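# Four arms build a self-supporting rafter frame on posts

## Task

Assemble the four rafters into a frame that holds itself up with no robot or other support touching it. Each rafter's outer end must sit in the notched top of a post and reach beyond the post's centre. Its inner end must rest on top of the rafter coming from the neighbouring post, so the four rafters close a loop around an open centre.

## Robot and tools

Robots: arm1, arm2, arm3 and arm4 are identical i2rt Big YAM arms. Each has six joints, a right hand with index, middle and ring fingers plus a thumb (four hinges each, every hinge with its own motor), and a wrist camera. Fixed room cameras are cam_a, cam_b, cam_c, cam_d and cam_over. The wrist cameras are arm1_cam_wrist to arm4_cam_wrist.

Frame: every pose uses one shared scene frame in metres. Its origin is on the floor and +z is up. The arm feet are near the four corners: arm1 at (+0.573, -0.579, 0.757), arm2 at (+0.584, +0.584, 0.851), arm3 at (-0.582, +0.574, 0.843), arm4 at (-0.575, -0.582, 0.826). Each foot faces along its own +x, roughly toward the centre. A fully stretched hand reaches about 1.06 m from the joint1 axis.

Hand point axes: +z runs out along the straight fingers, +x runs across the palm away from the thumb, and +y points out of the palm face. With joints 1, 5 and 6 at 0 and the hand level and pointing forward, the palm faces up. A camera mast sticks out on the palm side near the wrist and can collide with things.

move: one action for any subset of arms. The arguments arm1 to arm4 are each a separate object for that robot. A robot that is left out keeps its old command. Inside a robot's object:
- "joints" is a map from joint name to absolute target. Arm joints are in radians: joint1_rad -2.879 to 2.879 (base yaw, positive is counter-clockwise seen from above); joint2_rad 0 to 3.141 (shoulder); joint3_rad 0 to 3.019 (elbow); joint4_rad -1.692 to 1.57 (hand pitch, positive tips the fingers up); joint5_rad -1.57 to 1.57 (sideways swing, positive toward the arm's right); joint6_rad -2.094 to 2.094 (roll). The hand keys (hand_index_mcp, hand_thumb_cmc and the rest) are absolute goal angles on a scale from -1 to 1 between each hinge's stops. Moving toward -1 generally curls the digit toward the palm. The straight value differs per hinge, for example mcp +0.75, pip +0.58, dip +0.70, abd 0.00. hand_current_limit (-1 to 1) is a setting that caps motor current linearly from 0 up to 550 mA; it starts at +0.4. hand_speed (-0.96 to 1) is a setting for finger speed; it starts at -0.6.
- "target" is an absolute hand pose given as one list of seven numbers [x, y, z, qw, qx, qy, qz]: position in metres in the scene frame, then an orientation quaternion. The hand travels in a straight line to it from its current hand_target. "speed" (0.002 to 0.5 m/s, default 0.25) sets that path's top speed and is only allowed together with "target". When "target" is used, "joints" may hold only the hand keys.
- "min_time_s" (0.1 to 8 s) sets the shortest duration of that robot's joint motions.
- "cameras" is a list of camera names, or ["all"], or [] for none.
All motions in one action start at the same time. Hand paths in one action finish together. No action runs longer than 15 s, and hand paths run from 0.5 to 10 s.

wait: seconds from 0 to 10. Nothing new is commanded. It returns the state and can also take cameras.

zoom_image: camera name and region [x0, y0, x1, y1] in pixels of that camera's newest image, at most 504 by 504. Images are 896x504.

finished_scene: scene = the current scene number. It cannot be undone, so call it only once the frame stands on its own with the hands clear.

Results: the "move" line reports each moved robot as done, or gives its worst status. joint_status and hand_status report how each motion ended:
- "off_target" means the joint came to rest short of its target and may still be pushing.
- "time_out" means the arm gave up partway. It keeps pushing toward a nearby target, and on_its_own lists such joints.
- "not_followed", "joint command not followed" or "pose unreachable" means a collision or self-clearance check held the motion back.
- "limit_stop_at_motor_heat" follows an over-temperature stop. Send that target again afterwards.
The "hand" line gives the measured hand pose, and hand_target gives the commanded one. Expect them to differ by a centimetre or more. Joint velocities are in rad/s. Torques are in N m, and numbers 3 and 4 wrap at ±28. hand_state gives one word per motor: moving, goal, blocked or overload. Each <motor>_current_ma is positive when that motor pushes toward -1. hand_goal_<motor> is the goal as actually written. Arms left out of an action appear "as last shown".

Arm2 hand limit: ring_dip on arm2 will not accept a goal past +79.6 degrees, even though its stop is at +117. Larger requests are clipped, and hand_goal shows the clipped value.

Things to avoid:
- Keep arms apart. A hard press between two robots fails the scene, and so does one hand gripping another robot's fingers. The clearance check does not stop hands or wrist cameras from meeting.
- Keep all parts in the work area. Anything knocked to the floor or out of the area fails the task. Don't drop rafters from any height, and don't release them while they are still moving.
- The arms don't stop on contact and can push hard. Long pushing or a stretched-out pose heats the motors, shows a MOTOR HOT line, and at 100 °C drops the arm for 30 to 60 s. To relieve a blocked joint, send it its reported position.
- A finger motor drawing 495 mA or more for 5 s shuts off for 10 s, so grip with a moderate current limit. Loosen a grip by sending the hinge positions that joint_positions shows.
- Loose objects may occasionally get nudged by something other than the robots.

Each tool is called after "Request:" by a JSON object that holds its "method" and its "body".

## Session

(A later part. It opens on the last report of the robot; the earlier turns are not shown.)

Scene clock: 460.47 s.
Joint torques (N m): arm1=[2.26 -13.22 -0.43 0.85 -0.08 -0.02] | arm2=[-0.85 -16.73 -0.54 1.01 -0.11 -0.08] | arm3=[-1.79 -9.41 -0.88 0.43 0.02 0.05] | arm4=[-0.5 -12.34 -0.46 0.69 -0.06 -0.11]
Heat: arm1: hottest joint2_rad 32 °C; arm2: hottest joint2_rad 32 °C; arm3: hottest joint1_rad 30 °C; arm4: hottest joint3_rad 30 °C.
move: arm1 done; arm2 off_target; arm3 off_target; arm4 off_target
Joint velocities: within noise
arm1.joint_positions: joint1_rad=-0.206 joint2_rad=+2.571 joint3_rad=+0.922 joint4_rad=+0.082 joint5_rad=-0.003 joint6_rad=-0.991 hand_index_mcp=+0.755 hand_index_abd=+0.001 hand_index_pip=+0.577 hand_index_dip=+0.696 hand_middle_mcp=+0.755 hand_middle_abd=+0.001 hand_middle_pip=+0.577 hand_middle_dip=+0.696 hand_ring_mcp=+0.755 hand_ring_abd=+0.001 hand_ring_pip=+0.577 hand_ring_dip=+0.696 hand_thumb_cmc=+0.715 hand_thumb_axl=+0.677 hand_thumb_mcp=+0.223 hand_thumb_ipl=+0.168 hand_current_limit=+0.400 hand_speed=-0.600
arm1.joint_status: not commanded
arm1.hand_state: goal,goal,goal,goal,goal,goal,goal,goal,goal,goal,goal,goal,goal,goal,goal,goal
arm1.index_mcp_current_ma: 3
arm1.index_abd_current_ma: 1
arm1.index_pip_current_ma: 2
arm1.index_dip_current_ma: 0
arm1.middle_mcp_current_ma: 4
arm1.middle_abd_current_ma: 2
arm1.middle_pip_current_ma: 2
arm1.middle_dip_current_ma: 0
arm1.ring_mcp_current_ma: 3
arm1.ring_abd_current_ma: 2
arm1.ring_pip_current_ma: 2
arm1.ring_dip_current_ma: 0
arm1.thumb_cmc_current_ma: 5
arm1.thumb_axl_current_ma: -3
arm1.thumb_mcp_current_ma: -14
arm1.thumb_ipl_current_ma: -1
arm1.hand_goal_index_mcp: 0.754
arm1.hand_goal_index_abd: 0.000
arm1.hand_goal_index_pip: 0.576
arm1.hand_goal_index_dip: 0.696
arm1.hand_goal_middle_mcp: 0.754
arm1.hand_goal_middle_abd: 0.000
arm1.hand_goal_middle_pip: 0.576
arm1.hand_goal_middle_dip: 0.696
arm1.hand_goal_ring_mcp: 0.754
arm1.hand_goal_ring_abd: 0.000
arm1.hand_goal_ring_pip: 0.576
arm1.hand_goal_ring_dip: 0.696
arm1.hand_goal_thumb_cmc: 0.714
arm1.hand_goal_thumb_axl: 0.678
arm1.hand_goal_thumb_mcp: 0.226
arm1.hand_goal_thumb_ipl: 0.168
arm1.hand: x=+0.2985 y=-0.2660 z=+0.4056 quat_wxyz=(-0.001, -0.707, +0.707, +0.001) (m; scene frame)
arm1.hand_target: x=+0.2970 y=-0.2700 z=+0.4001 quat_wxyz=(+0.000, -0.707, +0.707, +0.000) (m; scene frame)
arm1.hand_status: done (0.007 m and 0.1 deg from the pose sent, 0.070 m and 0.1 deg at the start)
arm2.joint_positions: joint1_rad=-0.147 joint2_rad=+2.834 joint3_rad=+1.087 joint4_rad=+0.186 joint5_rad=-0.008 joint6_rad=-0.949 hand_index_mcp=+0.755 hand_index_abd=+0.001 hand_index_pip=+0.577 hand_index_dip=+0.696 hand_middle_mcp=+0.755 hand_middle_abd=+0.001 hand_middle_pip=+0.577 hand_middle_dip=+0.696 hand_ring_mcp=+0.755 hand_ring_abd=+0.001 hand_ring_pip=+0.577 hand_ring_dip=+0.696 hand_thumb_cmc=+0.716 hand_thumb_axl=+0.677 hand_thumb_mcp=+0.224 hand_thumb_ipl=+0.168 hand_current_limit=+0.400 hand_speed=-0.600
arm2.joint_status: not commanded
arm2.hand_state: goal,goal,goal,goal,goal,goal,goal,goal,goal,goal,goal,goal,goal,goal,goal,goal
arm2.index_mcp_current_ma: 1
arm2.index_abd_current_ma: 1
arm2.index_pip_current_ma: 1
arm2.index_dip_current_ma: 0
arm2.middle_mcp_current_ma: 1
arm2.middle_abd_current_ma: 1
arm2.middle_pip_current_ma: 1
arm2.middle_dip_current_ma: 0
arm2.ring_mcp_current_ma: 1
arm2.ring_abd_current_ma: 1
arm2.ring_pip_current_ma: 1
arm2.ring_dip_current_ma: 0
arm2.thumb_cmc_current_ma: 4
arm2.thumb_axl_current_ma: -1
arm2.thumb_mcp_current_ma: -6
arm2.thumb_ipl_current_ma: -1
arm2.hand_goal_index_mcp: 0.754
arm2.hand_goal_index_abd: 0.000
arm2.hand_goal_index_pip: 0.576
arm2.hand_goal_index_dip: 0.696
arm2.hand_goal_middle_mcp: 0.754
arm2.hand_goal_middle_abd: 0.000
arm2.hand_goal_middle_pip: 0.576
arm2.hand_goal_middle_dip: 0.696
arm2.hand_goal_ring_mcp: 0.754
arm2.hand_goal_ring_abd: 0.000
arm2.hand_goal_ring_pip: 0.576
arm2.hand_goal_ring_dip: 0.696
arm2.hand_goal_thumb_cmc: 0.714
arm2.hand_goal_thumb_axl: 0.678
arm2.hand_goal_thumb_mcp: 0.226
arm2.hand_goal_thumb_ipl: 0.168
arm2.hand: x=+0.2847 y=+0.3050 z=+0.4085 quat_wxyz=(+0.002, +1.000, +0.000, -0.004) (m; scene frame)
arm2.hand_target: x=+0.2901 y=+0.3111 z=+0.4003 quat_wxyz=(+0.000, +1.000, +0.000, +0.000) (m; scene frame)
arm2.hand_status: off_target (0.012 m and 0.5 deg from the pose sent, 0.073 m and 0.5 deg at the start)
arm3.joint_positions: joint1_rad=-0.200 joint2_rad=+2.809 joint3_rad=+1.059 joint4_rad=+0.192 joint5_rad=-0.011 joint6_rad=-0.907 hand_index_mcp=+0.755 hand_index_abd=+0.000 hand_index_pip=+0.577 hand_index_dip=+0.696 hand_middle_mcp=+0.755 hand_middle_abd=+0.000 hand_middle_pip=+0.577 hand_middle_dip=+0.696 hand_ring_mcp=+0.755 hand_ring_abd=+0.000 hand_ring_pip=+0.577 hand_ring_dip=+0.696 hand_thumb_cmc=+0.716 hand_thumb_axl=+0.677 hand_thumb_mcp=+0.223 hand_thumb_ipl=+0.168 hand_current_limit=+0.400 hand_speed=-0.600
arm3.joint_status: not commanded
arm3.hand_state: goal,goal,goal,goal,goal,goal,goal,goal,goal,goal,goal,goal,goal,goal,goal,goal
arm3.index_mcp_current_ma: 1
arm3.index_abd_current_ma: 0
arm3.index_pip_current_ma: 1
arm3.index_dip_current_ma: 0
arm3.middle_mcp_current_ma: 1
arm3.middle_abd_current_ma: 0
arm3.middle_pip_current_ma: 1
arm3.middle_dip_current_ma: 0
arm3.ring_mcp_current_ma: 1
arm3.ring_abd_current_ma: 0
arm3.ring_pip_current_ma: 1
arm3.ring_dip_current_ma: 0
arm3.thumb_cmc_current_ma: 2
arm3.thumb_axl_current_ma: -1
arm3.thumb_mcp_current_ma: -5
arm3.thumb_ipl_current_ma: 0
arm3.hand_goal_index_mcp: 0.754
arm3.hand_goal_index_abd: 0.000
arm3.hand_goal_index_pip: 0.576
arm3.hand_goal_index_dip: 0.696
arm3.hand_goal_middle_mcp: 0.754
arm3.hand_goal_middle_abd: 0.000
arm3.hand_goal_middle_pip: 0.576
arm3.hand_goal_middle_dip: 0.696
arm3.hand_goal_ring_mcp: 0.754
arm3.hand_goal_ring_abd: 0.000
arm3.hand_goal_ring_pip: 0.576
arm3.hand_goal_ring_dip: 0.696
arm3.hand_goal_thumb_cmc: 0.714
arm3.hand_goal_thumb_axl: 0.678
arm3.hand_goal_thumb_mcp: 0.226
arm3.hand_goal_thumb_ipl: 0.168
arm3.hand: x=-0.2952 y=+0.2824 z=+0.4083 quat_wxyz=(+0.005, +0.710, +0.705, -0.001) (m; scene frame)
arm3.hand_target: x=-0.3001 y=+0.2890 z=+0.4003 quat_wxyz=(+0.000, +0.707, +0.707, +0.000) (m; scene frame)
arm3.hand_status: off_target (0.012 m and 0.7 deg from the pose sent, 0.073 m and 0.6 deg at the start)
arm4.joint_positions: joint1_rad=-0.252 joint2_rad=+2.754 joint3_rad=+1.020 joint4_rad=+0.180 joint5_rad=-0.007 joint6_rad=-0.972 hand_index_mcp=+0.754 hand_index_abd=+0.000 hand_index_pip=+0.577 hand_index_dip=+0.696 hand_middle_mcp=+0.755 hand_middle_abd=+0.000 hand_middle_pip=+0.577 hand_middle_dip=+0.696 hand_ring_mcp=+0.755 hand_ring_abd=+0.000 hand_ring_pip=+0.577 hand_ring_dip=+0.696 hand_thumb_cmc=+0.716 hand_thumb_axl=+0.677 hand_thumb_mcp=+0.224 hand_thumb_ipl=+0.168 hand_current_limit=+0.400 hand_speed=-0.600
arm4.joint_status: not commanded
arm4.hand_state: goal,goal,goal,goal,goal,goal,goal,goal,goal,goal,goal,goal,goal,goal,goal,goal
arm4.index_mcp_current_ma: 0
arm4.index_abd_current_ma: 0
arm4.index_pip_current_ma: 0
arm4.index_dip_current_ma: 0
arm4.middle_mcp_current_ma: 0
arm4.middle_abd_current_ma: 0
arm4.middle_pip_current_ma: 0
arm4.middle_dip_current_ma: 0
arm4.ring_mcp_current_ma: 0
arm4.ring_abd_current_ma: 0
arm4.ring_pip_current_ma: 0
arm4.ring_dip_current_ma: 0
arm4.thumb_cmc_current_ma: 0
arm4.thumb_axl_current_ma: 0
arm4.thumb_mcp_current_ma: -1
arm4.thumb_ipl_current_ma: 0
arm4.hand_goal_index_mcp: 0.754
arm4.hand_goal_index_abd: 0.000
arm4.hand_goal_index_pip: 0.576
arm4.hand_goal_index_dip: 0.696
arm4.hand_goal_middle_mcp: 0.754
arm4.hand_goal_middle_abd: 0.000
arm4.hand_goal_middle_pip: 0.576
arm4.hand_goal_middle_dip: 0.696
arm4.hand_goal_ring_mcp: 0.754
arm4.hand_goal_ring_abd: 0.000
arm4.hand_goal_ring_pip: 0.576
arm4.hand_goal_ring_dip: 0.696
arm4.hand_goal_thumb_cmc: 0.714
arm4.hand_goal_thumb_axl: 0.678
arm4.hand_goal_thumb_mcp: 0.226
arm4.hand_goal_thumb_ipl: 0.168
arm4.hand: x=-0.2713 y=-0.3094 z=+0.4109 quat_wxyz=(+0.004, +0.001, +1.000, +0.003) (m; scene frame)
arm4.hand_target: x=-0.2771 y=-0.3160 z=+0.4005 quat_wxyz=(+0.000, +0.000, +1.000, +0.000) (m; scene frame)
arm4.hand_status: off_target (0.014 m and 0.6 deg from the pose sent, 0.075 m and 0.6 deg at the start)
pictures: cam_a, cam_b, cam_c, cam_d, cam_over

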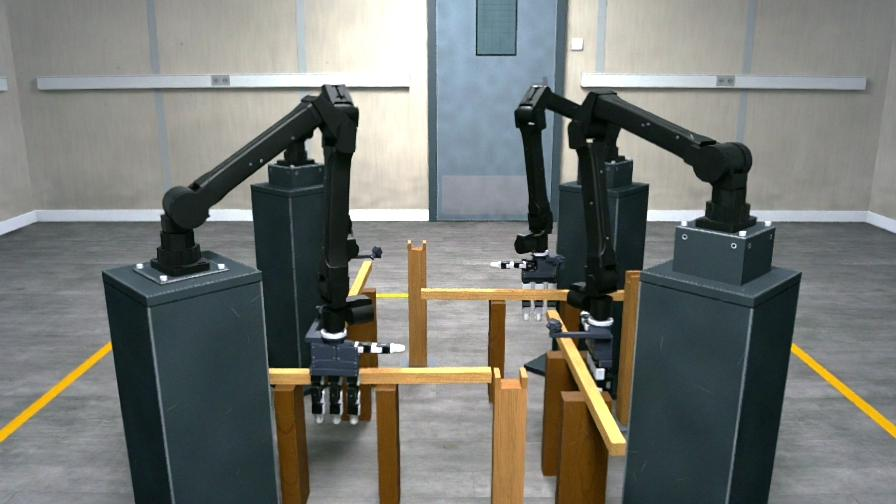

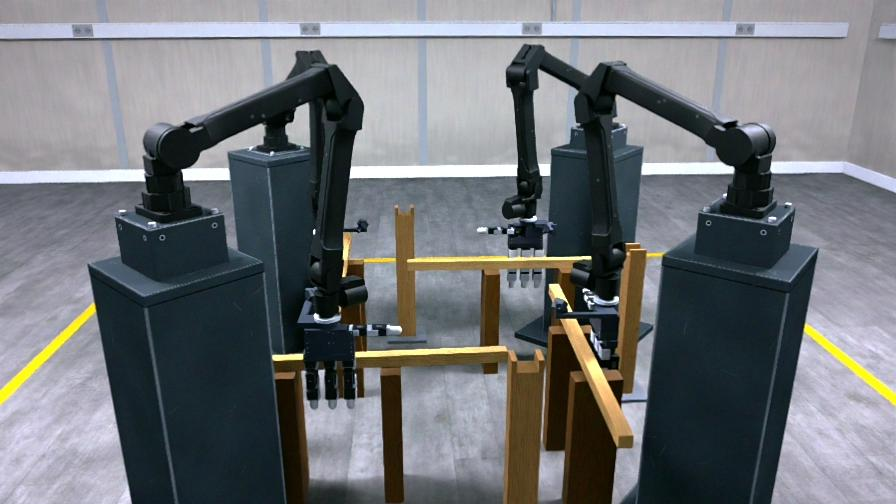

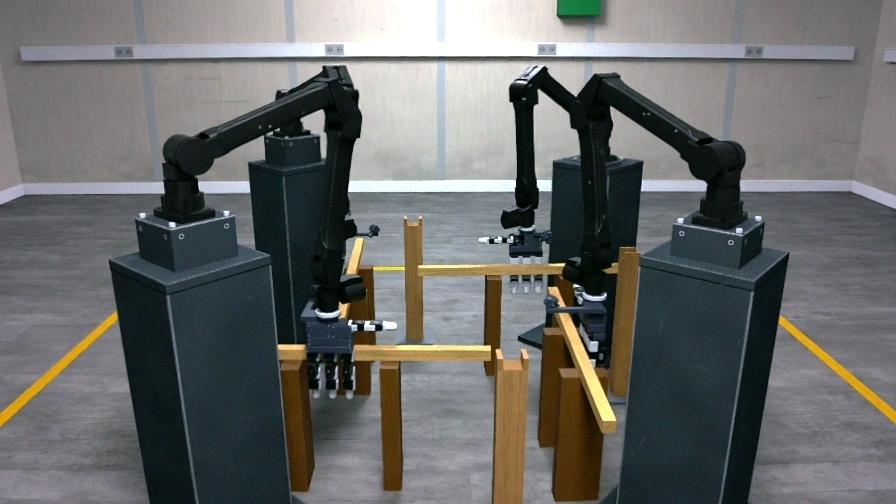

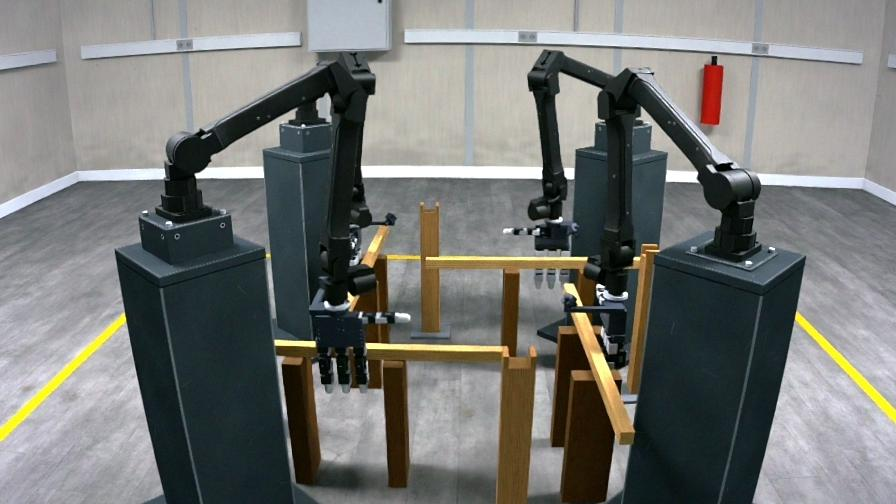

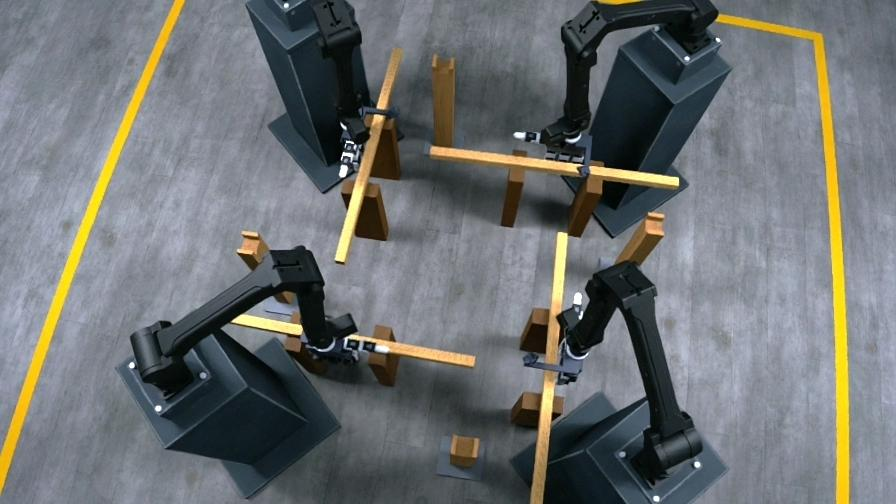

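Request:
{"method": "zoom_image", "body": {"camera": "cam_c", "region": [520, 240, 660, 440]}}

Request:
{"method": "zoom_image", "body": {"camera": "cam_a", "region": [520, 270, 660, 470]}}

Request:
{"method": "zoom_image", "body": {"camera": "cam_b", "region": [530, 260, 670, 460]}}

Request:
{"method": "zoom_image", "body": {"camera": "cam_d", "region": [540, 250, 680, 450]}}

Scaled by 2.520.

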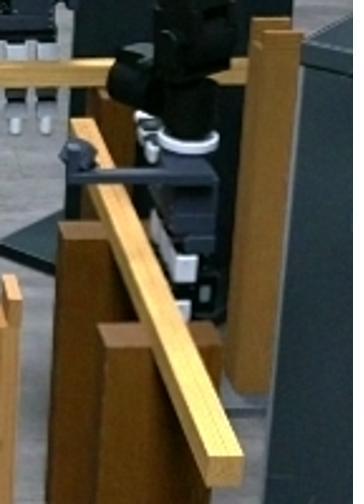

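Scaled by 2.520.

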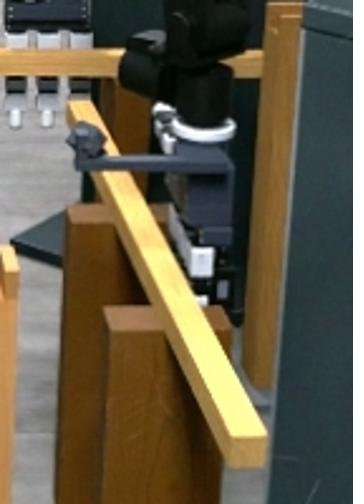

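Scaled by 2.520.

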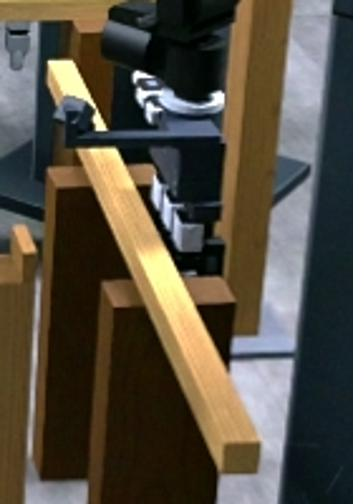

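Scaled by 2.520.

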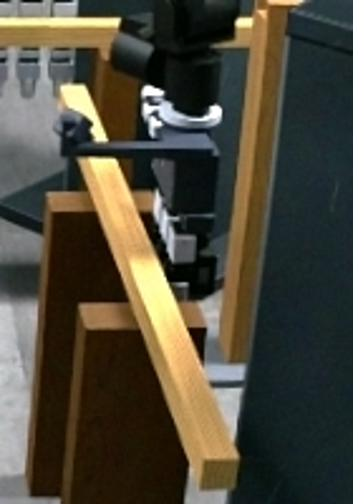

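Request:
{"method": "move", "body": {"arm1": {"target":[0.279,-0.271,0.401,0,0.7071,-0.7071,0],"speed":0.05}, "arm2": {"target":[0.290,0.293,0.398,0,1,0,0],"speed":0.05}, "arm3": {"target":[-0.283,0.289,0.398,0,0.7071,0.7071,0],"speed":0.05}, "arm4": {"target":[-0.277,-0.298,0.396,0,0,1,0],"speed":0.05}, "cameras": ["cam_a","cam_b","cam_c","cam_d"]}}

Request:
{"method": "zoom_image", "body": {"camera": "cam_c", "region": [520, 240, 660, 440]}}

Request:
{"method": "zoom_image", "body": {"camera": "cam_a", "region": [520, 270, 660, 470]}}

Scene clock: 478.23 s.
Joint torques (N m): arm1=[1.26 -13.63 0.24 -0.16 -0.15 -0.01] | arm2=[0.32 -17.14 -0.13 0.39 -0.23 0.13] | arm3=[-1.08 -9.76 -0.57 -0.09 0.02 0.24] | arm4=[1.08 -12.86 0.17 0.02 -0.26 -0.03]
Heat: arm1: hottest joint2_rad 33 °C; arm2: hottest joint2_rad 33 °C; arm3: hottest joint1_rad 30 °C; arm4: hottest joint3_rad 30 °C.
move: arm1 done; arm2 off_target; arm3 off_target; arm4 off_target
Joint velocities: within noise
arm1.joint_positions: joint1_rad=-0.162 joint2_rad=+2.571 joint3_rad=+0.941 joint4_rad=+0.076 joint5_rad=-0.001 joint6_rad=-0.950 hand_index_mcp=+0.755 hand_index_abd=+0.001 hand_index_pip=+0.577 hand_index_dip=+0.696 hand_middle_mcp=+0.755 hand_middle_abd=+0.001 hand_middle_pip=+0.577 hand_middle_dip=+0.696 hand_ring_mcp=+0.756 hand_ring_abd=+0.001 hand_ring_pip=+0.577 hand_ring_dip=+0.696 hand_thumb_cmc=+0.715 hand_thumb_axl=+0.677 hand_thumb_mcp=+0.223 hand_thumb_ipl=+0.168 hand_current_limit=+0.400 hand_speed=-0.600
arm1.joint_status: not commanded
arm1.hand_state: goal,goal,goal,goal,goal,goal,goal,goal,goal,goal,goal,goal,goal,goal,goal,goal
arm1.index_mcp_current_ma: 2
arm1.index_abd_current_ma: 1
arm1.index_pip_current_ma: 2
arm1.index_dip_current_ma: 0
arm1.middle_mcp_current_ma: 2
arm1.middle_abd_current_ma: 2
arm1.middle_pip_current_ma: 2
arm1.middle_dip_current_ma: 0
arm1.ring_mcp_current_ma: 6
arm1.ring_abd_current_ma: 2
arm1.ring_pip_current_ma: 2
arm1.ring_dip_current_ma: 0
arm1.thumb_cmc_current_ma: 5
arm1.thumb_axl_current_ma: -3
arm1.thumb_mcp_current_ma: -14
arm1.thumb_ipl_current_ma: -1
arm1.hand_goal_index_mcp: 0.754
arm1.hand_goal_index_abd: 0.000
arm1.hand_goal_index_pip: 0.576
arm1.hand_goal_index_dip: 0.696
arm1.hand_goal_middle_mcp: 0.754
arm1.hand_goal_middle_abd: 0.000
arm1.hand_goal_middle_pip: 0.576
arm1.hand_goal_middle_dip: 0.696
arm1.hand_goal_ring_mcp: 0.754
arm1.hand_goal_ring_abd: 0.000
arm1.hand_goal_ring_pip: 0.576
arm1.hand_goal_ring_dip: 0.696
arm1.hand_goal_thumb_cmc: 0.714
arm1.hand_goal_thumb_axl: 0.678
arm1.hand_goal_thumb_mcp: 0.226
arm1.hand_goal_thumb_ipl: 0.168
arm1.hand: x=+0.2800 y=-0.2658 z=+0.4059 quat_wxyz=(+0.001, -0.708, +0.706, +0.007) (m; scene frame)
arm1.hand_target: x=+0.2792 y=-0.2711 z=+0.4010 quat_wxyz=(+0.000, -0.707, +0.707, +0.000) (m; scene frame)
arm1.hand_status: done (0.007 m and 0.8 deg from the pose sent, 0.021 m and 0.1 deg at the start)
arm2.joint_positions: joint1_rad=-0.119 joint2_rad=+2.834 joint3_rad=+1.111 joint4_rad=+0.173 joint5_rad=-0.004 joint6_rad=-0.926 hand_index_mcp=+0.754 hand_index_abd=+0.001 hand_index_pip=+0.577 hand_index_dip=+0.696 hand_middle_mcp=+0.754 hand_middle_abd=+0.001 hand_middle_pip=+0.577 hand_middle_dip=+0.696 hand_ring_mcp=+0.758 hand_ring_abd=+0.001 hand_ring_pip=+0.577 hand_ring_dip=+0.696 hand_thumb_cmc=+0.716 hand_thumb_axl=+0.677 hand_thumb_mcp=+0.224 hand_thumb_ipl=+0.168 hand_current_limit=+0.400 hand_speed=-0.600
arm2.joint_status: not commanded
arm2.hand_state: goal,goal,goal,goal,goal,goal,goal,goal,goal,goal,goal,goal,goal,goal,goal,goal
arm2.index_mcp_current_ma: 1
arm2.index_abd_current_ma: 1
arm2.index_pip_current_ma: 1
arm2.index_dip_current_ma: 0
arm2.middle_mcp_current_ma: 0
arm2.middle_abd_current_ma: 1
arm2.middle_pip_current_ma: 1
arm2.middle_dip_current_ma: 0
arm2.ring_mcp_current_ma: 9
arm2.ring_abd_current_ma: 1
arm2.ring_pip_current_ma: 1
arm2.ring_dip_current_ma: 0
arm2.thumb_cmc_current_ma: 3
arm2.thumb_axl_current_ma: -1
arm2.thumb_mcp_current_ma: -6
arm2.thumb_ipl_current_ma: -1
arm2.hand_goal_index_mcp: 0.754
arm2.hand_goal_index_abd: 0.000
arm2.hand_goal_index_pip: 0.576
arm2.hand_goal_index_dip: 0.696
arm2.hand_goal_middle_mcp: 0.754
arm2.hand_goal_middle_abd: 0.000
arm2.hand_goal_middle_pip: 0.576
arm2.hand_goal_middle_dip: 0.696
arm2.hand_goal_ring_mcp: 0.754
arm2.hand_goal_ring_abd: 0.000
arm2.hand_goal_ring_pip: 0.576
arm2.hand_goal_ring_dip: 0.696
arm2.hand_goal_thumb_cmc: 0.714
arm2.hand_goal_thumb_axl: 0.678
arm2.hand_goal_thumb_mcp: 0.226
arm2.hand_goal_thumb_ipl: 0.168
arm2.hand: x=+0.2803 y=+0.2907 z=+0.4075 quat_wxyz=(+0.005, +1.000, +0.001, -0.009) (m; scene frame)
arm2.hand_target: x=+0.2901 y=+0.2932 z=+0.3984 quat_wxyz=(+0.000, +1.000, +0.000, +0.000) (m; scene frame)
arm2.hand_status: off_target (0.014 m and 1.2 deg from the pose sent, 0.017 m and 0.5 deg at the start)
arm3.joint_positions: joint1_rad=-0.168 joint2_rad=+2.809 joint3_rad=+1.086 joint4_rad=+0.181 joint5_rad=-0.011 joint6_rad=-0.887 hand_index_mcp=+0.755 hand_index_abd=+0.000 hand_index_pip=+0.577 hand_index_dip=+0.696 hand_middle_mcp=+0.754 hand_middle_abd=+0.000 hand_middle_pip=+0.577 hand_middle_dip=+0.696 hand_ring_mcp=+0.754 hand_ring_abd=+0.000 hand_ring_pip=+0.577 hand_ring_dip=+0.696 hand_thumb_cmc=+0.715 hand_thumb_axl=+0.677 hand_thumb_mcp=+0.223 hand_thumb_ipl=+0.168 hand_current_limit=+0.400 hand_speed=-0.600
arm3.joint_status: not commanded
arm3.hand_state: goal,goal,goal,goal,goal,goal,goal,goal,goal,goal,goal,goal,goal,goal,goal,goal
arm3.index_mcp_current_ma: 1
arm3.index_abd_current_ma: 0
arm3.index_pip_current_ma: 1
arm3.index_dip_current_ma: 0
arm3.middle_mcp_current_ma: 0
arm3.middle_abd_current_ma: 0
arm3.middle_pip_current_ma: 1
arm3.middle_dip_current_ma: 0
arm3.ring_mcp_current_ma: 0
arm3.ring_abd_current_ma: 0
arm3.ring_pip_current_ma: 1
arm3.ring_dip_current_ma: 0
arm3.thumb_cmc_current_ma: 2
arm3.thumb_axl_current_ma: -1
arm3.thumb_mcp_current_ma: -5
arm3.thumb_ipl_current_ma: 0
arm3.hand_goal_index_mcp: 0.754
arm3.hand_goal_index_abd: 0.000
arm3.hand_goal_index_pip: 0.576
arm3.hand_goal_index_dip: 0.696
arm3.hand_goal_middle_mcp: 0.754
arm3.hand_goal_middle_abd: 0.000
arm3.hand_goal_middle_pip: 0.576
arm3.hand_goal_middle_dip: 0.696
arm3.hand_goal_ring_mcp: 0.754
arm3.hand_goal_ring_abd: 0.000
arm3.hand_goal_ring_pip: 0.576
arm3.hand_goal_ring_dip: 0.696
arm3.hand_goal_thumb_cmc: 0.714
arm3.hand_goal_thumb_axl: 0.678
arm3.hand_goal_thumb_mcp: 0.226
arm3.hand_goal_thumb_ipl: 0.168
arm3.hand: x=-0.2779 y=+0.2795 z=+0.4075 quat_wxyz=(+0.012, +0.705, +0.709, -0.001) (m; scene frame)
arm3.hand_target: x=-0.2831 y=+0.2890 z=+0.3984 quat_wxyz=(+0.000, +0.707, +0.707, +0.000) (m; scene frame)
arm3.hand_status: off_target (0.014 m and 1.4 deg from the pose sent, 0.017 m and 0.7 deg at the start)
arm4.joint_positions: joint1_rad=-0.233 joint2_rad=+2.759 joint3_rad=+1.046 joint4_rad=+0.171 joint5_rad=+0.000 joint6_rad=-0.943 hand_index_mcp=+0.761 hand_index_abd=+0.000 hand_index_pip=+0.576 hand_index_dip=+0.696 hand_middle_mcp=+0.754 hand_middle_abd=+0.000 hand_middle_pip=+0.577 hand_middle_dip=+0.696 hand_ring_mcp=+0.754 hand_ring_abd=+0.000 hand_ring_pip=+0.577 hand_ring_dip=+0.696 hand_thumb_cmc=+0.715 hand_thumb_axl=+0.677 hand_thumb_mcp=+0.224 hand_thumb_ipl=+0.168 hand_current_limit=+0.400 hand_speed=-0.600
arm4.joint_status: not commanded
arm4.hand_state: goal,goal,goal,goal,goal,goal,goal,goal,goal,goal,goal,goal,goal,goal,goal,goal
arm4.index_mcp_current_ma: 3
arm4.index_abd_current_ma: 0
arm4.index_pip_current_ma: 0
arm4.index_dip_current_ma: 0
arm4.middle_mcp_current_ma: 0
arm4.middle_abd_current_ma: 0
arm4.middle_pip_current_ma: 0
arm4.middle_dip_current_ma: 0
arm4.ring_mcp_current_ma: 0
arm4.ring_abd_current_ma: 0
arm4.ring_pip_current_ma: 0
arm4.ring_dip_current_ma: 0
arm4.thumb_cmc_current_ma: 0
arm4.thumb_axl_current_ma: 0
arm4.thumb_mcp_current_ma: -1
arm4.thumb_ipl_current_ma: 0
arm4.hand_goal_index_mcp: 0.754
arm4.hand_goal_index_abd: 0.000
arm4.hand_goal_index_pip: 0.576
arm4.hand_goal_index_dip: 0.696
arm4.hand_goal_middle_mcp: 0.754
arm4.hand_goal_middle_abd: 0.000
arm4.hand_goal_middle_pip: 0.576
arm4.hand_goal_middle_dip: 0.696
arm4.hand_goal_ring_mcp: 0.754
arm4.hand_goal_ring_abd: 0.000
arm4.hand_goal_ring_pip: 0.576
arm4.hand_goal_ring_dip: 0.696
arm4.hand_goal_thumb_cmc: 0.714
arm4.hand_goal_thumb_axl: 0.678
arm4.hand_goal_thumb_mcp: 0.226
arm4.hand_goal_thumb_ipl: 0.168
arm4.hand: x=-0.2640 y=-0.2984 z=+0.4082 quat_wxyz=(+0.011, +0.006, +1.000, +0.004) (m; scene frame)
arm4.hand_target: x=-0.2769 y=-0.2985 z=+0.3967 quat_wxyz=(+0.000, +0.000, +1.000, +0.000) (m; scene frame)
arm4.hand_status: off_target (0.018 m and 1.6 deg from the pose sent, 0.019 m and 0.6 deg at the start)
pictures: cam_a, cam_b, cam_c, cam_d

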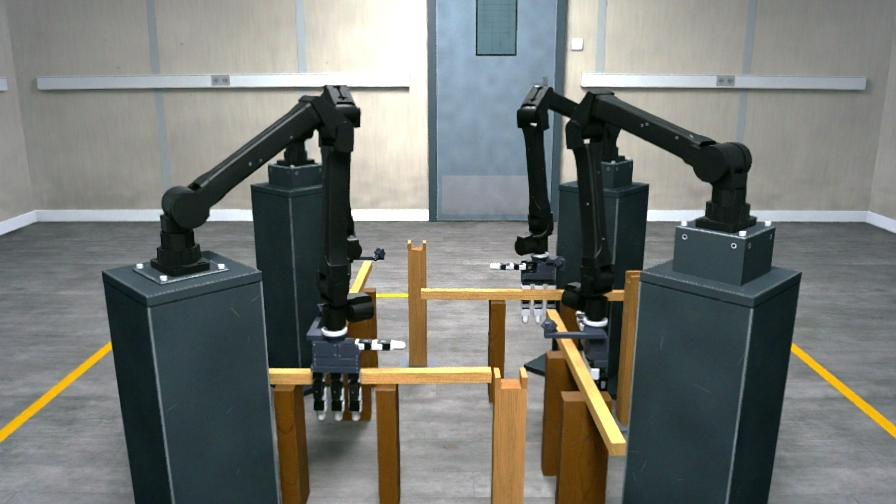

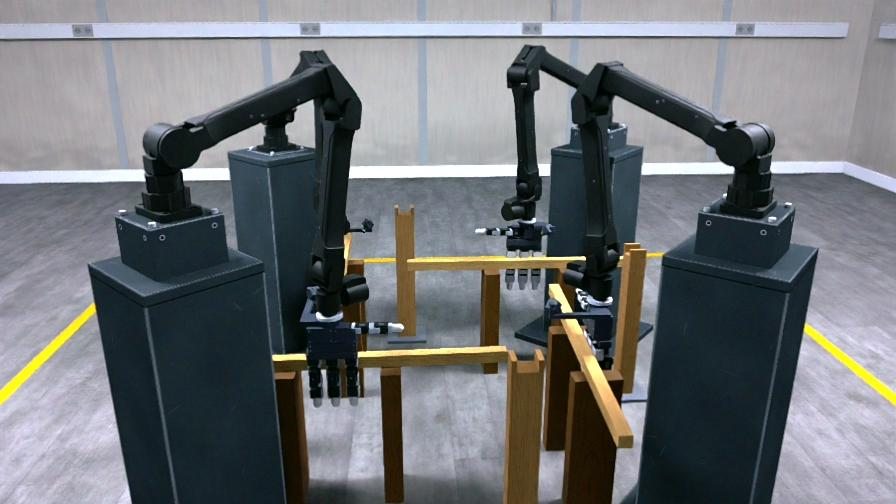

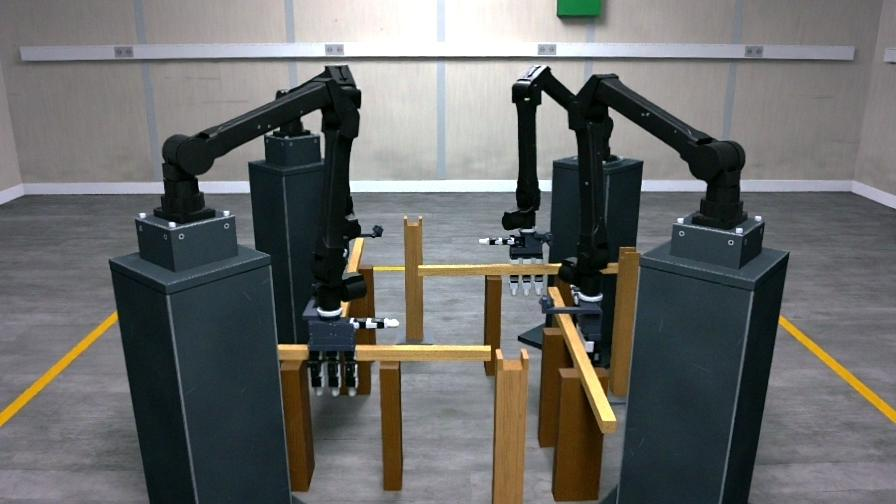

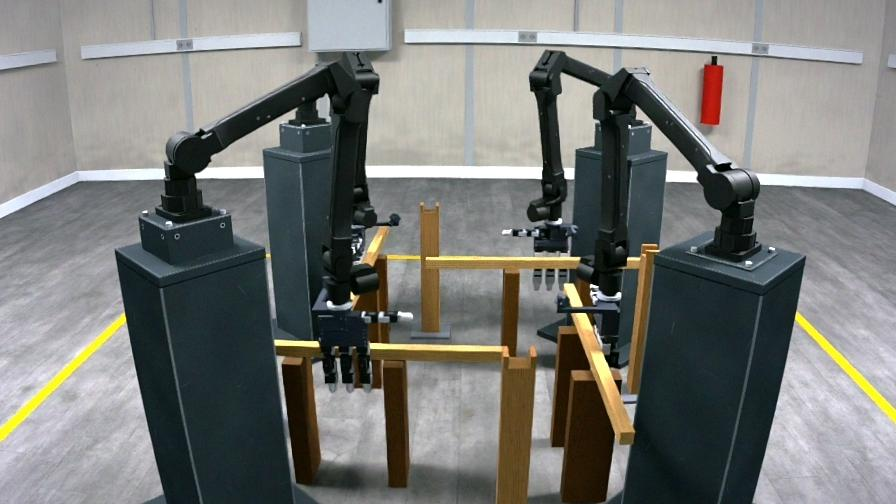

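Scaled by 2.520.

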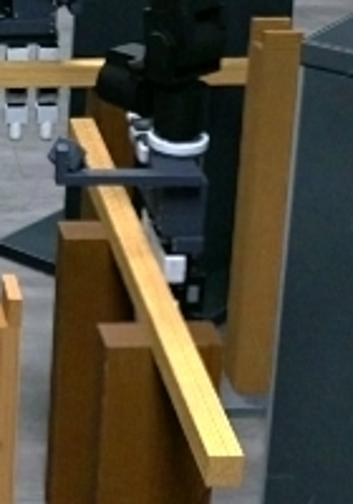

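Scaled by 2.520.

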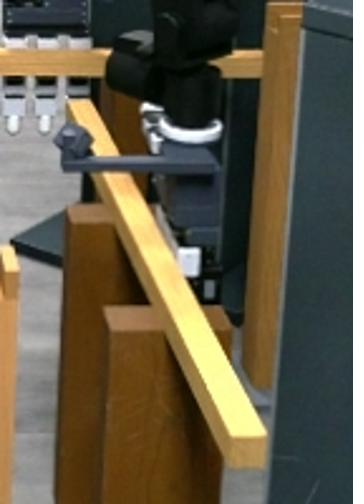

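Request:
{"method": "move", "body": {"arm1": {"joints":{"hand_speed":-0.7,"hand_thumb_cmc":-0.571,"hand_index_pip":-0.591,"hand_middle_pip":-0.591,"hand_ring_pip":-0.591,"hand_index_dip":-0.029,"hand_middle_dip":-0.029,"hand_ring_dip":-0.029}}, "arm2": {"joints":{"hand_speed":-0.7,"hand_thumb_cmc":-0.571,"hand_index_pip":-0.591,"hand_middle_pip":-0.591,"hand_ring_pip":-0.591,"hand_index_dip":-0.029,"hand_middle_dip":-0.029,"hand_ring_dip":-0.029}}, "arm3": {"joints":{"hand_speed":-0.7,"hand_thumb_cmc":-0.571,"hand_index_pip":-0.591,"hand_middle_pip":-0.591,"hand_ring_pip":-0.591,"hand_index_dip":-0.029,"hand_middle_dip":-0.029,"hand_ring_dip":-0.029}}, "arm4": {"joints":{"hand_speed":-0.7,"hand_thumb_cmc":-0.571,"hand_index_pip":-0.591,"hand_middle_pip":-0.591,"hand_ring_pip":-0.591,"hand_index_dip":-0.029,"hand_middle_dip":-0.029,"hand_ring_dip":-0.029}}, "cameras": ["cam_a","cam_b","cam_c","cam_d"]}}

Request:
{"method": "zoom_image", "body": {"camera": "cam_c", "region": [520, 240, 660, 440]}}

Request:
{"method": "zoom_image", "body": {"camera": "cam_a", "region": [520, 270, 660, 470]}}

Request:
{"method": "zoom_image", "body": {"camera": "cam_b", "region": [530, 260, 670, 460]}}

Request:
{"method": "zoom_image", "body": {"camera": "cam_d", "region": [540, 250, 680, 450]}}

Scene clock: 494.63 s.
Joint torques (N m): arm1=[1.2 -13.45 0.12 0.13 -0.28 -0.02] | arm2=[0.38 -17.14 -0.1 0.43 -0.36 0.09] | arm3=[-1.08 -9.76 -0.55 -0.06 -0.13 0.24] | arm4=[1.2 -12.86 -0.08 0.08 -0.42 0]
Heat: arm1: hottest joint2_rad 33 °C; arm2: hottest joint2_rad 33 °C; arm3: hottest joint1_rad 30 °C; arm4: hottest joint3_rad 30 °C.
move: arm1 done; arm2 done; arm3 done; arm4 off_target
Joint velocities: within noise
arm1.joint_positions: joint1_rad=-0.162 joint2_rad=+2.571 joint3_rad=+0.941 joint4_rad=+0.076 joint5_rad=-0.001 joint6_rad=-0.949 hand_index_mcp=+0.755 hand_index_abd=+0.001 hand_index_pip=-0.580 hand_index_dip=-0.025 hand_middle_mcp=+0.755 hand_middle_abd=+0.001 hand_middle_pip=-0.583 hand_middle_dip=-0.025 hand_ring_mcp=+0.756 hand_ring_abd=+0.001 hand_ring_pip=-0.582 hand_ring_dip=-0.025 hand_thumb_cmc=-0.567 hand_thumb_axl=+0.677 hand_thumb_mcp=+0.223 hand_thumb_ipl=+0.168 hand_current_limit=+0.400 hand_speed=-0.700
arm1.joint_status: all done
arm1.hand_state: goal,goal,goal,goal,goal,goal,goal,goal,goal,goal,goal,goal,goal,goal,goal,goal
arm1.index_mcp_current_ma: 2
arm1.index_abd_current_ma: 1
arm1.index_pip_current_ma: 38
arm1.index_dip_current_ma: 11
arm1.middle_mcp_current_ma: 2
arm1.middle_abd_current_ma: 2
arm1.middle_pip_current_ma: 25
arm1.middle_dip_current_ma: 12
arm1.ring_mcp_current_ma: 6
arm1.ring_abd_current_ma: 2
arm1.ring_pip_current_ma: 30
arm1.ring_dip_current_ma: 11
arm1.thumb_cmc_current_ma: 10
arm1.thumb_axl_current_ma: -3
arm1.thumb_mcp_current_ma: -14
arm1.thumb_ipl_current_ma: -1
arm1.hand_goal_index_mcp: 0.754
arm1.hand_goal_index_abd: 0.000
arm1.hand_goal_index_pip: -0.590
arm1.hand_goal_index_dip: -0.028
arm1.hand_goal_middle_mcp: 0.754
arm1.hand_goal_middle_abd: 0.000
arm1.hand_goal_middle_pip: -0.590
arm1.hand_goal_middle_dip: -0.028
arm1.hand_goal_ring_mcp: 0.754
arm1.hand_goal_ring_abd: 0.000
arm1.hand_goal_ring_pip: -0.590
arm1.hand_goal_ring_dip: -0.028
arm1.hand_goal_thumb_cmc: -0.570
arm1.hand_goal_thumb_axl: 0.678
arm1.hand_goal_thumb_mcp: 0.226
arm1.hand_goal_thumb_ipl: 0.168
arm1.hand: x=+0.2800 y=-0.2657 z=+0.4059 quat_wxyz=(+0.001, -0.708, +0.706, +0.007) (m; scene frame)
arm1.hand_target: x=+0.2792 y=-0.2711 z=+0.4010 quat_wxyz=(+0.000, -0.707, +0.707, +0.000) (m; scene frame)
arm1.hand_status: not commanded
arm2.joint_positions: joint1_rad=-0.119 joint2_rad=+2.834 joint3_rad=+1.111 joint4_rad=+0.173 joint5_rad=-0.004 joint6_rad=-0.925 hand_index_mcp=+0.754 hand_index_abd=+0.001 hand_index_pip=-0.578 hand_index_dip=-0.024 hand_middle_mcp=+0.754 hand_middle_abd=+0.001 hand_middle_pip=-0.584 hand_middle_dip=-0.025 hand_ring_mcp=+0.758 hand_ring_abd=+0.001 hand_ring_pip=-0.582 hand_ring_dip=-0.025 hand_thumb_cmc=-0.567 hand_thumb_axl=+0.677 hand_thumb_mcp=+0.224 hand_thumb_ipl=+0.168 hand_current_limit=+0.400 hand_speed=-0.700
arm2.joint_status: all done
arm2.hand_state: goal,goal,goal,goal,goal,goal,goal,goal,goal,goal,goal,goal,goal,goal,goal,goal
arm2.index_mcp_current_ma: 1
arm2.index_abd_current_ma: 1
arm2.index_pip_current_ma: 30
arm2.index_dip_current_ma: 8
arm2.middle_mcp_current_ma: 0
arm2.middle_abd_current_ma: 1
arm2.middle_pip_current_ma: 15
arm2.middle_dip_current_ma: 6
arm2.ring_mcp_current_ma: 9
arm2.ring_abd_current_ma: 1
arm2.ring_pip_current_ma: 19
arm2.ring_dip_current_ma: 7
arm2.thumb_cmc_current_ma: 5
arm2.thumb_axl_current_ma: -1
arm2.thumb_mcp_current_ma: -6
arm2.thumb_ipl_current_ma: -1
arm2.hand_goal_index_mcp: 0.754
arm2.hand_goal_index_abd: 0.000
arm2.hand_goal_index_pip: -0.590
arm2.hand_goal_index_dip: -0.028
arm2.hand_goal_middle_mcp: 0.754
arm2.hand_goal_middle_abd: 0.000
arm2.hand_goal_middle_pip: -0.590
arm2.hand_goal_middle_dip: -0.028
arm2.hand_goal_ring_mcp: 0.754
arm2.hand_goal_ring_abd: 0.000
arm2.hand_goal_ring_pip: -0.590
arm2.hand_goal_ring_dip: -0.028
arm2.hand_goal_thumb_cmc: -0.570
arm2.hand_goal_thumb_axl: 0.678
arm2.hand_goal_thumb_mcp: 0.226
arm2.hand_goal_thumb_ipl: 0.168
arm2.hand: x=+0.2803 y=+0.2907 z=+0.4075 quat_wxyz=(+0.005, +1.000, +0.001, -0.009) (m; scene frame)
arm2.hand_target: x=+0.2901 y=+0.2932 z=+0.3984 quat_wxyz=(+0.000, +1.000, +0.000, +0.000) (m; scene frame)
arm2.hand_status: not commanded
arm3.joint_positions: joint1_rad=-0.168 joint2_rad=+2.809 joint3_rad=+1.086 joint4_rad=+0.180 joint5_rad=-0.011 joint6_rad=-0.886 hand_index_mcp=+0.755 hand_index_abd=+0.000 hand_index_pip=-0.583 hand_index_dip=-0.024 hand_middle_mcp=+0.754 hand_middle_abd=+0.000 hand_middle_pip=-0.583 hand_middle_dip=-0.025 hand_ring_mcp=+0.754 hand_ring_abd=+0.000 hand_ring_pip=-0.582 hand_ring_dip=-0.024 hand_thumb_cmc=-0.567 hand_thumb_axl=+0.677 hand_thumb_mcp=+0.223 hand_thumb_ipl=+0.168 hand_current_limit=+0.400 hand_speed=-0.700
arm3.joint_status: all done
arm3.hand_state: goal,goal,goal,goal,goal,goal,goal,goal,goal,goal,goal,goal,goal,goal,goal,goal
arm3.index_mcp_current_ma: 1
arm3.index_abd_current_ma: 0
arm3.index_pip_current_ma: 14
arm3.index_dip_current_ma: 6
arm3.middle_mcp_current_ma: 0
arm3.middle_abd_current_ma: 0
arm3.middle_pip_current_ma: 12
arm3.middle_dip_current_ma: 6
arm3.ring_mcp_current_ma: 0
arm3.ring_abd_current_ma: 0
arm3.ring_pip_current_ma: 17
arm3.ring_dip_current_ma: 6
arm3.thumb_cmc_current_ma: 4
arm3.thumb_axl_current_ma: -1
arm3.thumb_mcp_current_ma: -5
arm3.thumb_ipl_current_ma: 0
arm3.hand_goal_index_mcp: 0.754
arm3.hand_goal_index_abd: 0.000
arm3.hand_goal_index_pip: -0.590
arm3.hand_goal_index_dip: -0.028
arm3.hand_goal_middle_mcp: 0.754
arm3.hand_goal_middle_abd: 0.000
arm3.hand_goal_middle_pip: -0.590
arm3.hand_goal_middle_dip: -0.028
arm3.hand_goal_ring_mcp: 0.754
arm3.hand_goal_ring_abd: 0.000
arm3.hand_goal_ring_pip: -0.590
arm3.hand_goal_ring_dip: -0.028
arm3.hand_goal_thumb_cmc: -0.570
arm3.hand_goal_thumb_axl: 0.678
arm3.hand_goal_thumb_mcp: 0.226
arm3.hand_goal_thumb_ipl: 0.168
arm3.hand: x=-0.2779 y=+0.2795 z=+0.4075 quat_wxyz=(+0.012, +0.706, +0.708, -0.001) (m; scene frame)
arm3.hand_target: x=-0.2831 y=+0.2890 z=+0.3984 quat_wxyz=(+0.000, +0.707, +0.707, +0.000) (m; scene frame)
arm3.hand_status: not commanded
arm4.joint_positions: joint1_rad=-0.232 joint2_rad=+2.762 joint3_rad=+1.049 joint4_rad=+0.170 joint5_rad=-0.001 joint6_rad=-0.942 hand_index_mcp=+0.762 hand_index_abd=-0.001 hand_index_pip=-0.563 hand_index_dip=-0.025 hand_middle_mcp=+0.754 hand_middle_abd=+0.000 hand_middle_pip=-0.580 hand_middle_dip=-0.025 hand_ring_mcp=+0.754 hand_ring_abd=+0.000 hand_ring_pip=-0.582 hand_ring_dip=-0.025 hand_thumb_cmc=-0.568 hand_thumb_axl=+0.677 hand_thumb_mcp=+0.224 hand_thumb_ipl=+0.168 hand_current_limit=+0.400 hand_speed=-0.700
arm4.joint_status: hand_index_pip off_target (ended at -0.563, target -0.591); the others done
arm4.hand_state: goal,goal,blocked,goal,goal,goal,goal,goal,goal,goal,goal,goal,goal,goal,goal,goal
arm4.index_mcp_current_ma: 4
arm4.index_abd_current_ma: 0
arm4.index_pip_current_ma: 25
arm4.index_dip_current_ma: 1
arm4.middle_mcp_current_ma: 0
arm4.middle_abd_current_ma: 0
arm4.middle_pip_current_ma: 5
arm4.middle_dip_current_ma: 1
arm4.ring_mcp_current_ma: 0
arm4.ring_abd_current_ma: 0
arm4.ring_pip_current_ma: 3
arm4.ring_dip_current_ma: 1
arm4.thumb_cmc_current_ma: 0
arm4.thumb_axl_current_ma: 0
arm4.thumb_mcp_current_ma: -1
arm4.thumb_ipl_current_ma: 0
arm4.hand_goal_index_mcp: 0.754
arm4.hand_goal_index_abd: 0.000
arm4.hand_goal_index_pip: -0.590
arm4.hand_goal_index_dip: -0.028
arm4.hand_goal_middle_mcp: 0.754
arm4.hand_goal_middle_abd: 0.000
arm4.hand_goal_middle_pip: -0.590
arm4.hand_goal_middle_dip: -0.028
arm4.hand_goal_ring_mcp: 0.754
arm4.hand_goal_ring_abd: 0.000
arm4.hand_goal_ring_pip: -0.590
arm4.hand_goal_ring_dip: -0.028
arm4.hand_goal_thumb_cmc: -0.570
arm4.hand_goal_thumb_axl: 0.678
arm4.hand_goal_thumb_mcp: 0.226
arm4.hand_goal_thumb_ipl: 0.168
arm4.hand: x=-0.2650 y=-0.2984 z=+0.4068 quat_wxyz=(+0.010, +0.006, +1.000, +0.004) (m; scene frame)
arm4.hand_target: x=-0.2772 y=-0.2986 z=+0.3966 quat_wxyz=(+0.000, +0.000, +1.000, +0.000) (m; scene frame)
arm4.hand_status: not commanded
pictures: cam_a, cam_b, cam_c, cam_d

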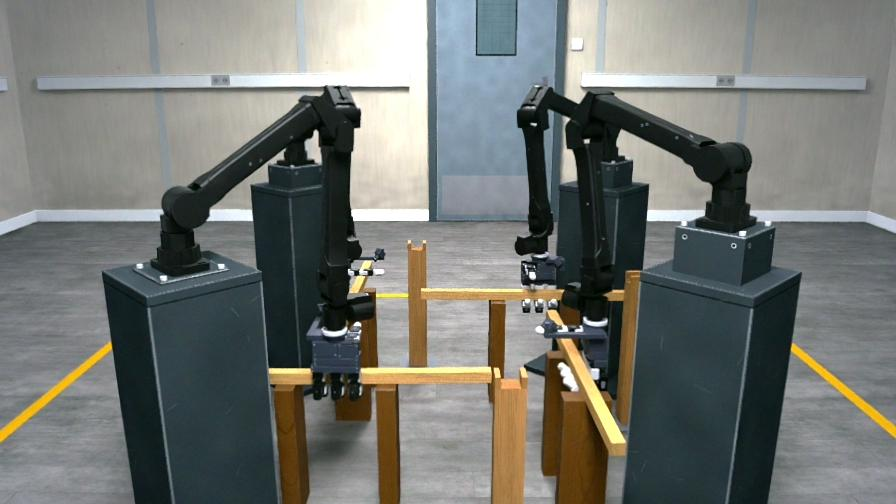

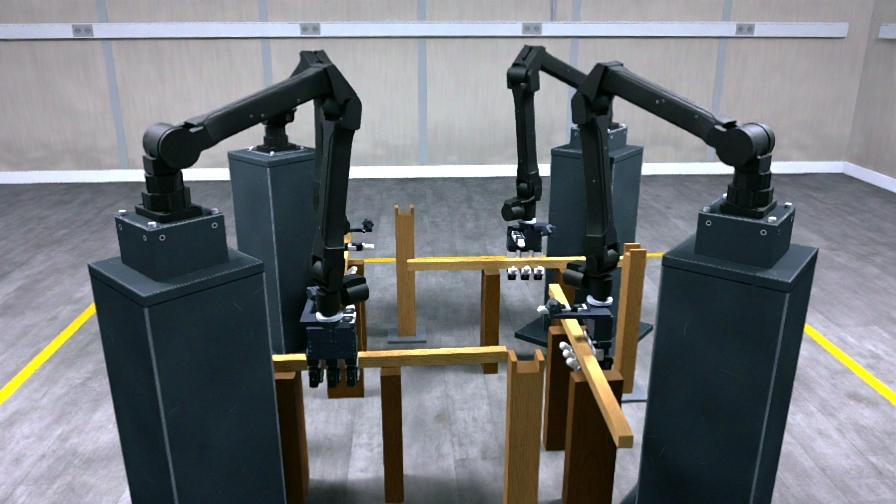

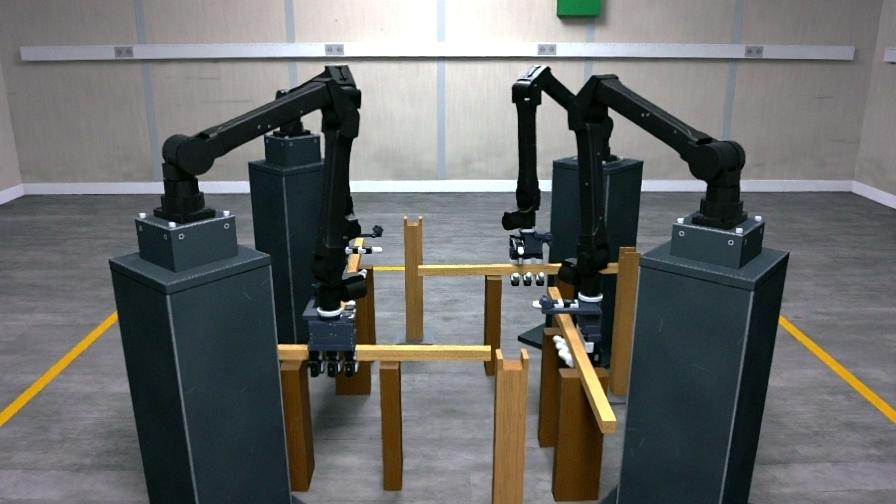

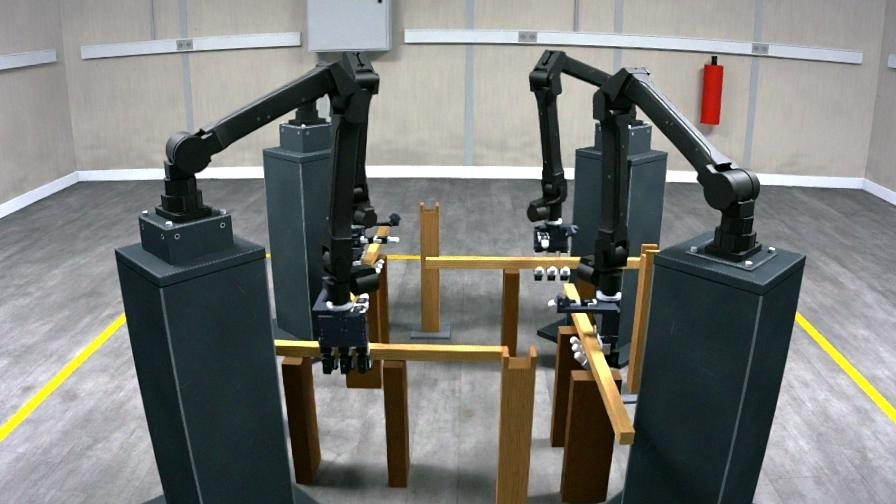

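Scaled by 2.520.

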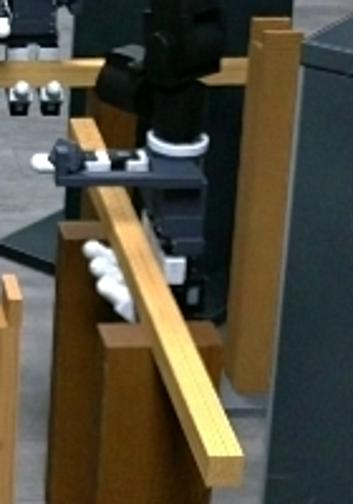

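Scaled by 2.520.

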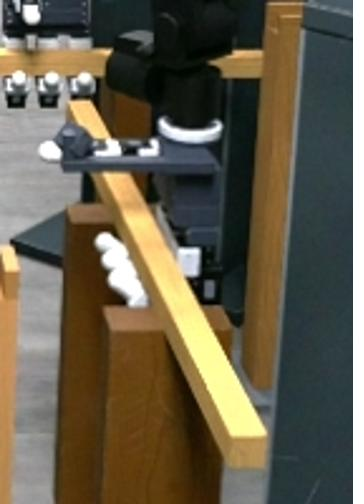

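Scaled by 2.520.

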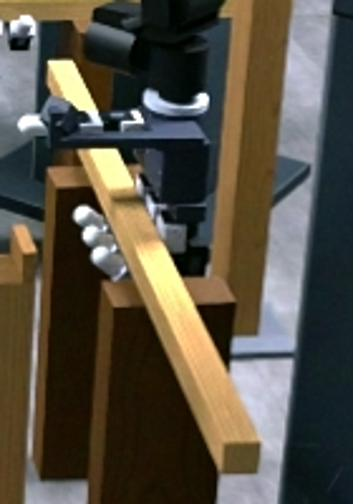

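Scaled by 2.520.

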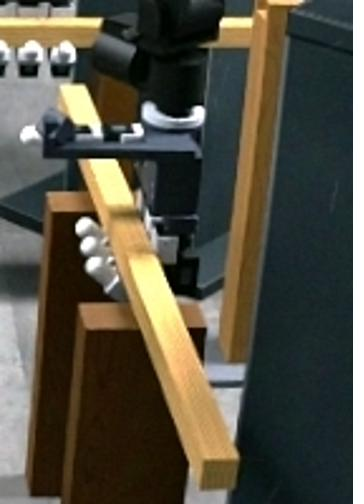

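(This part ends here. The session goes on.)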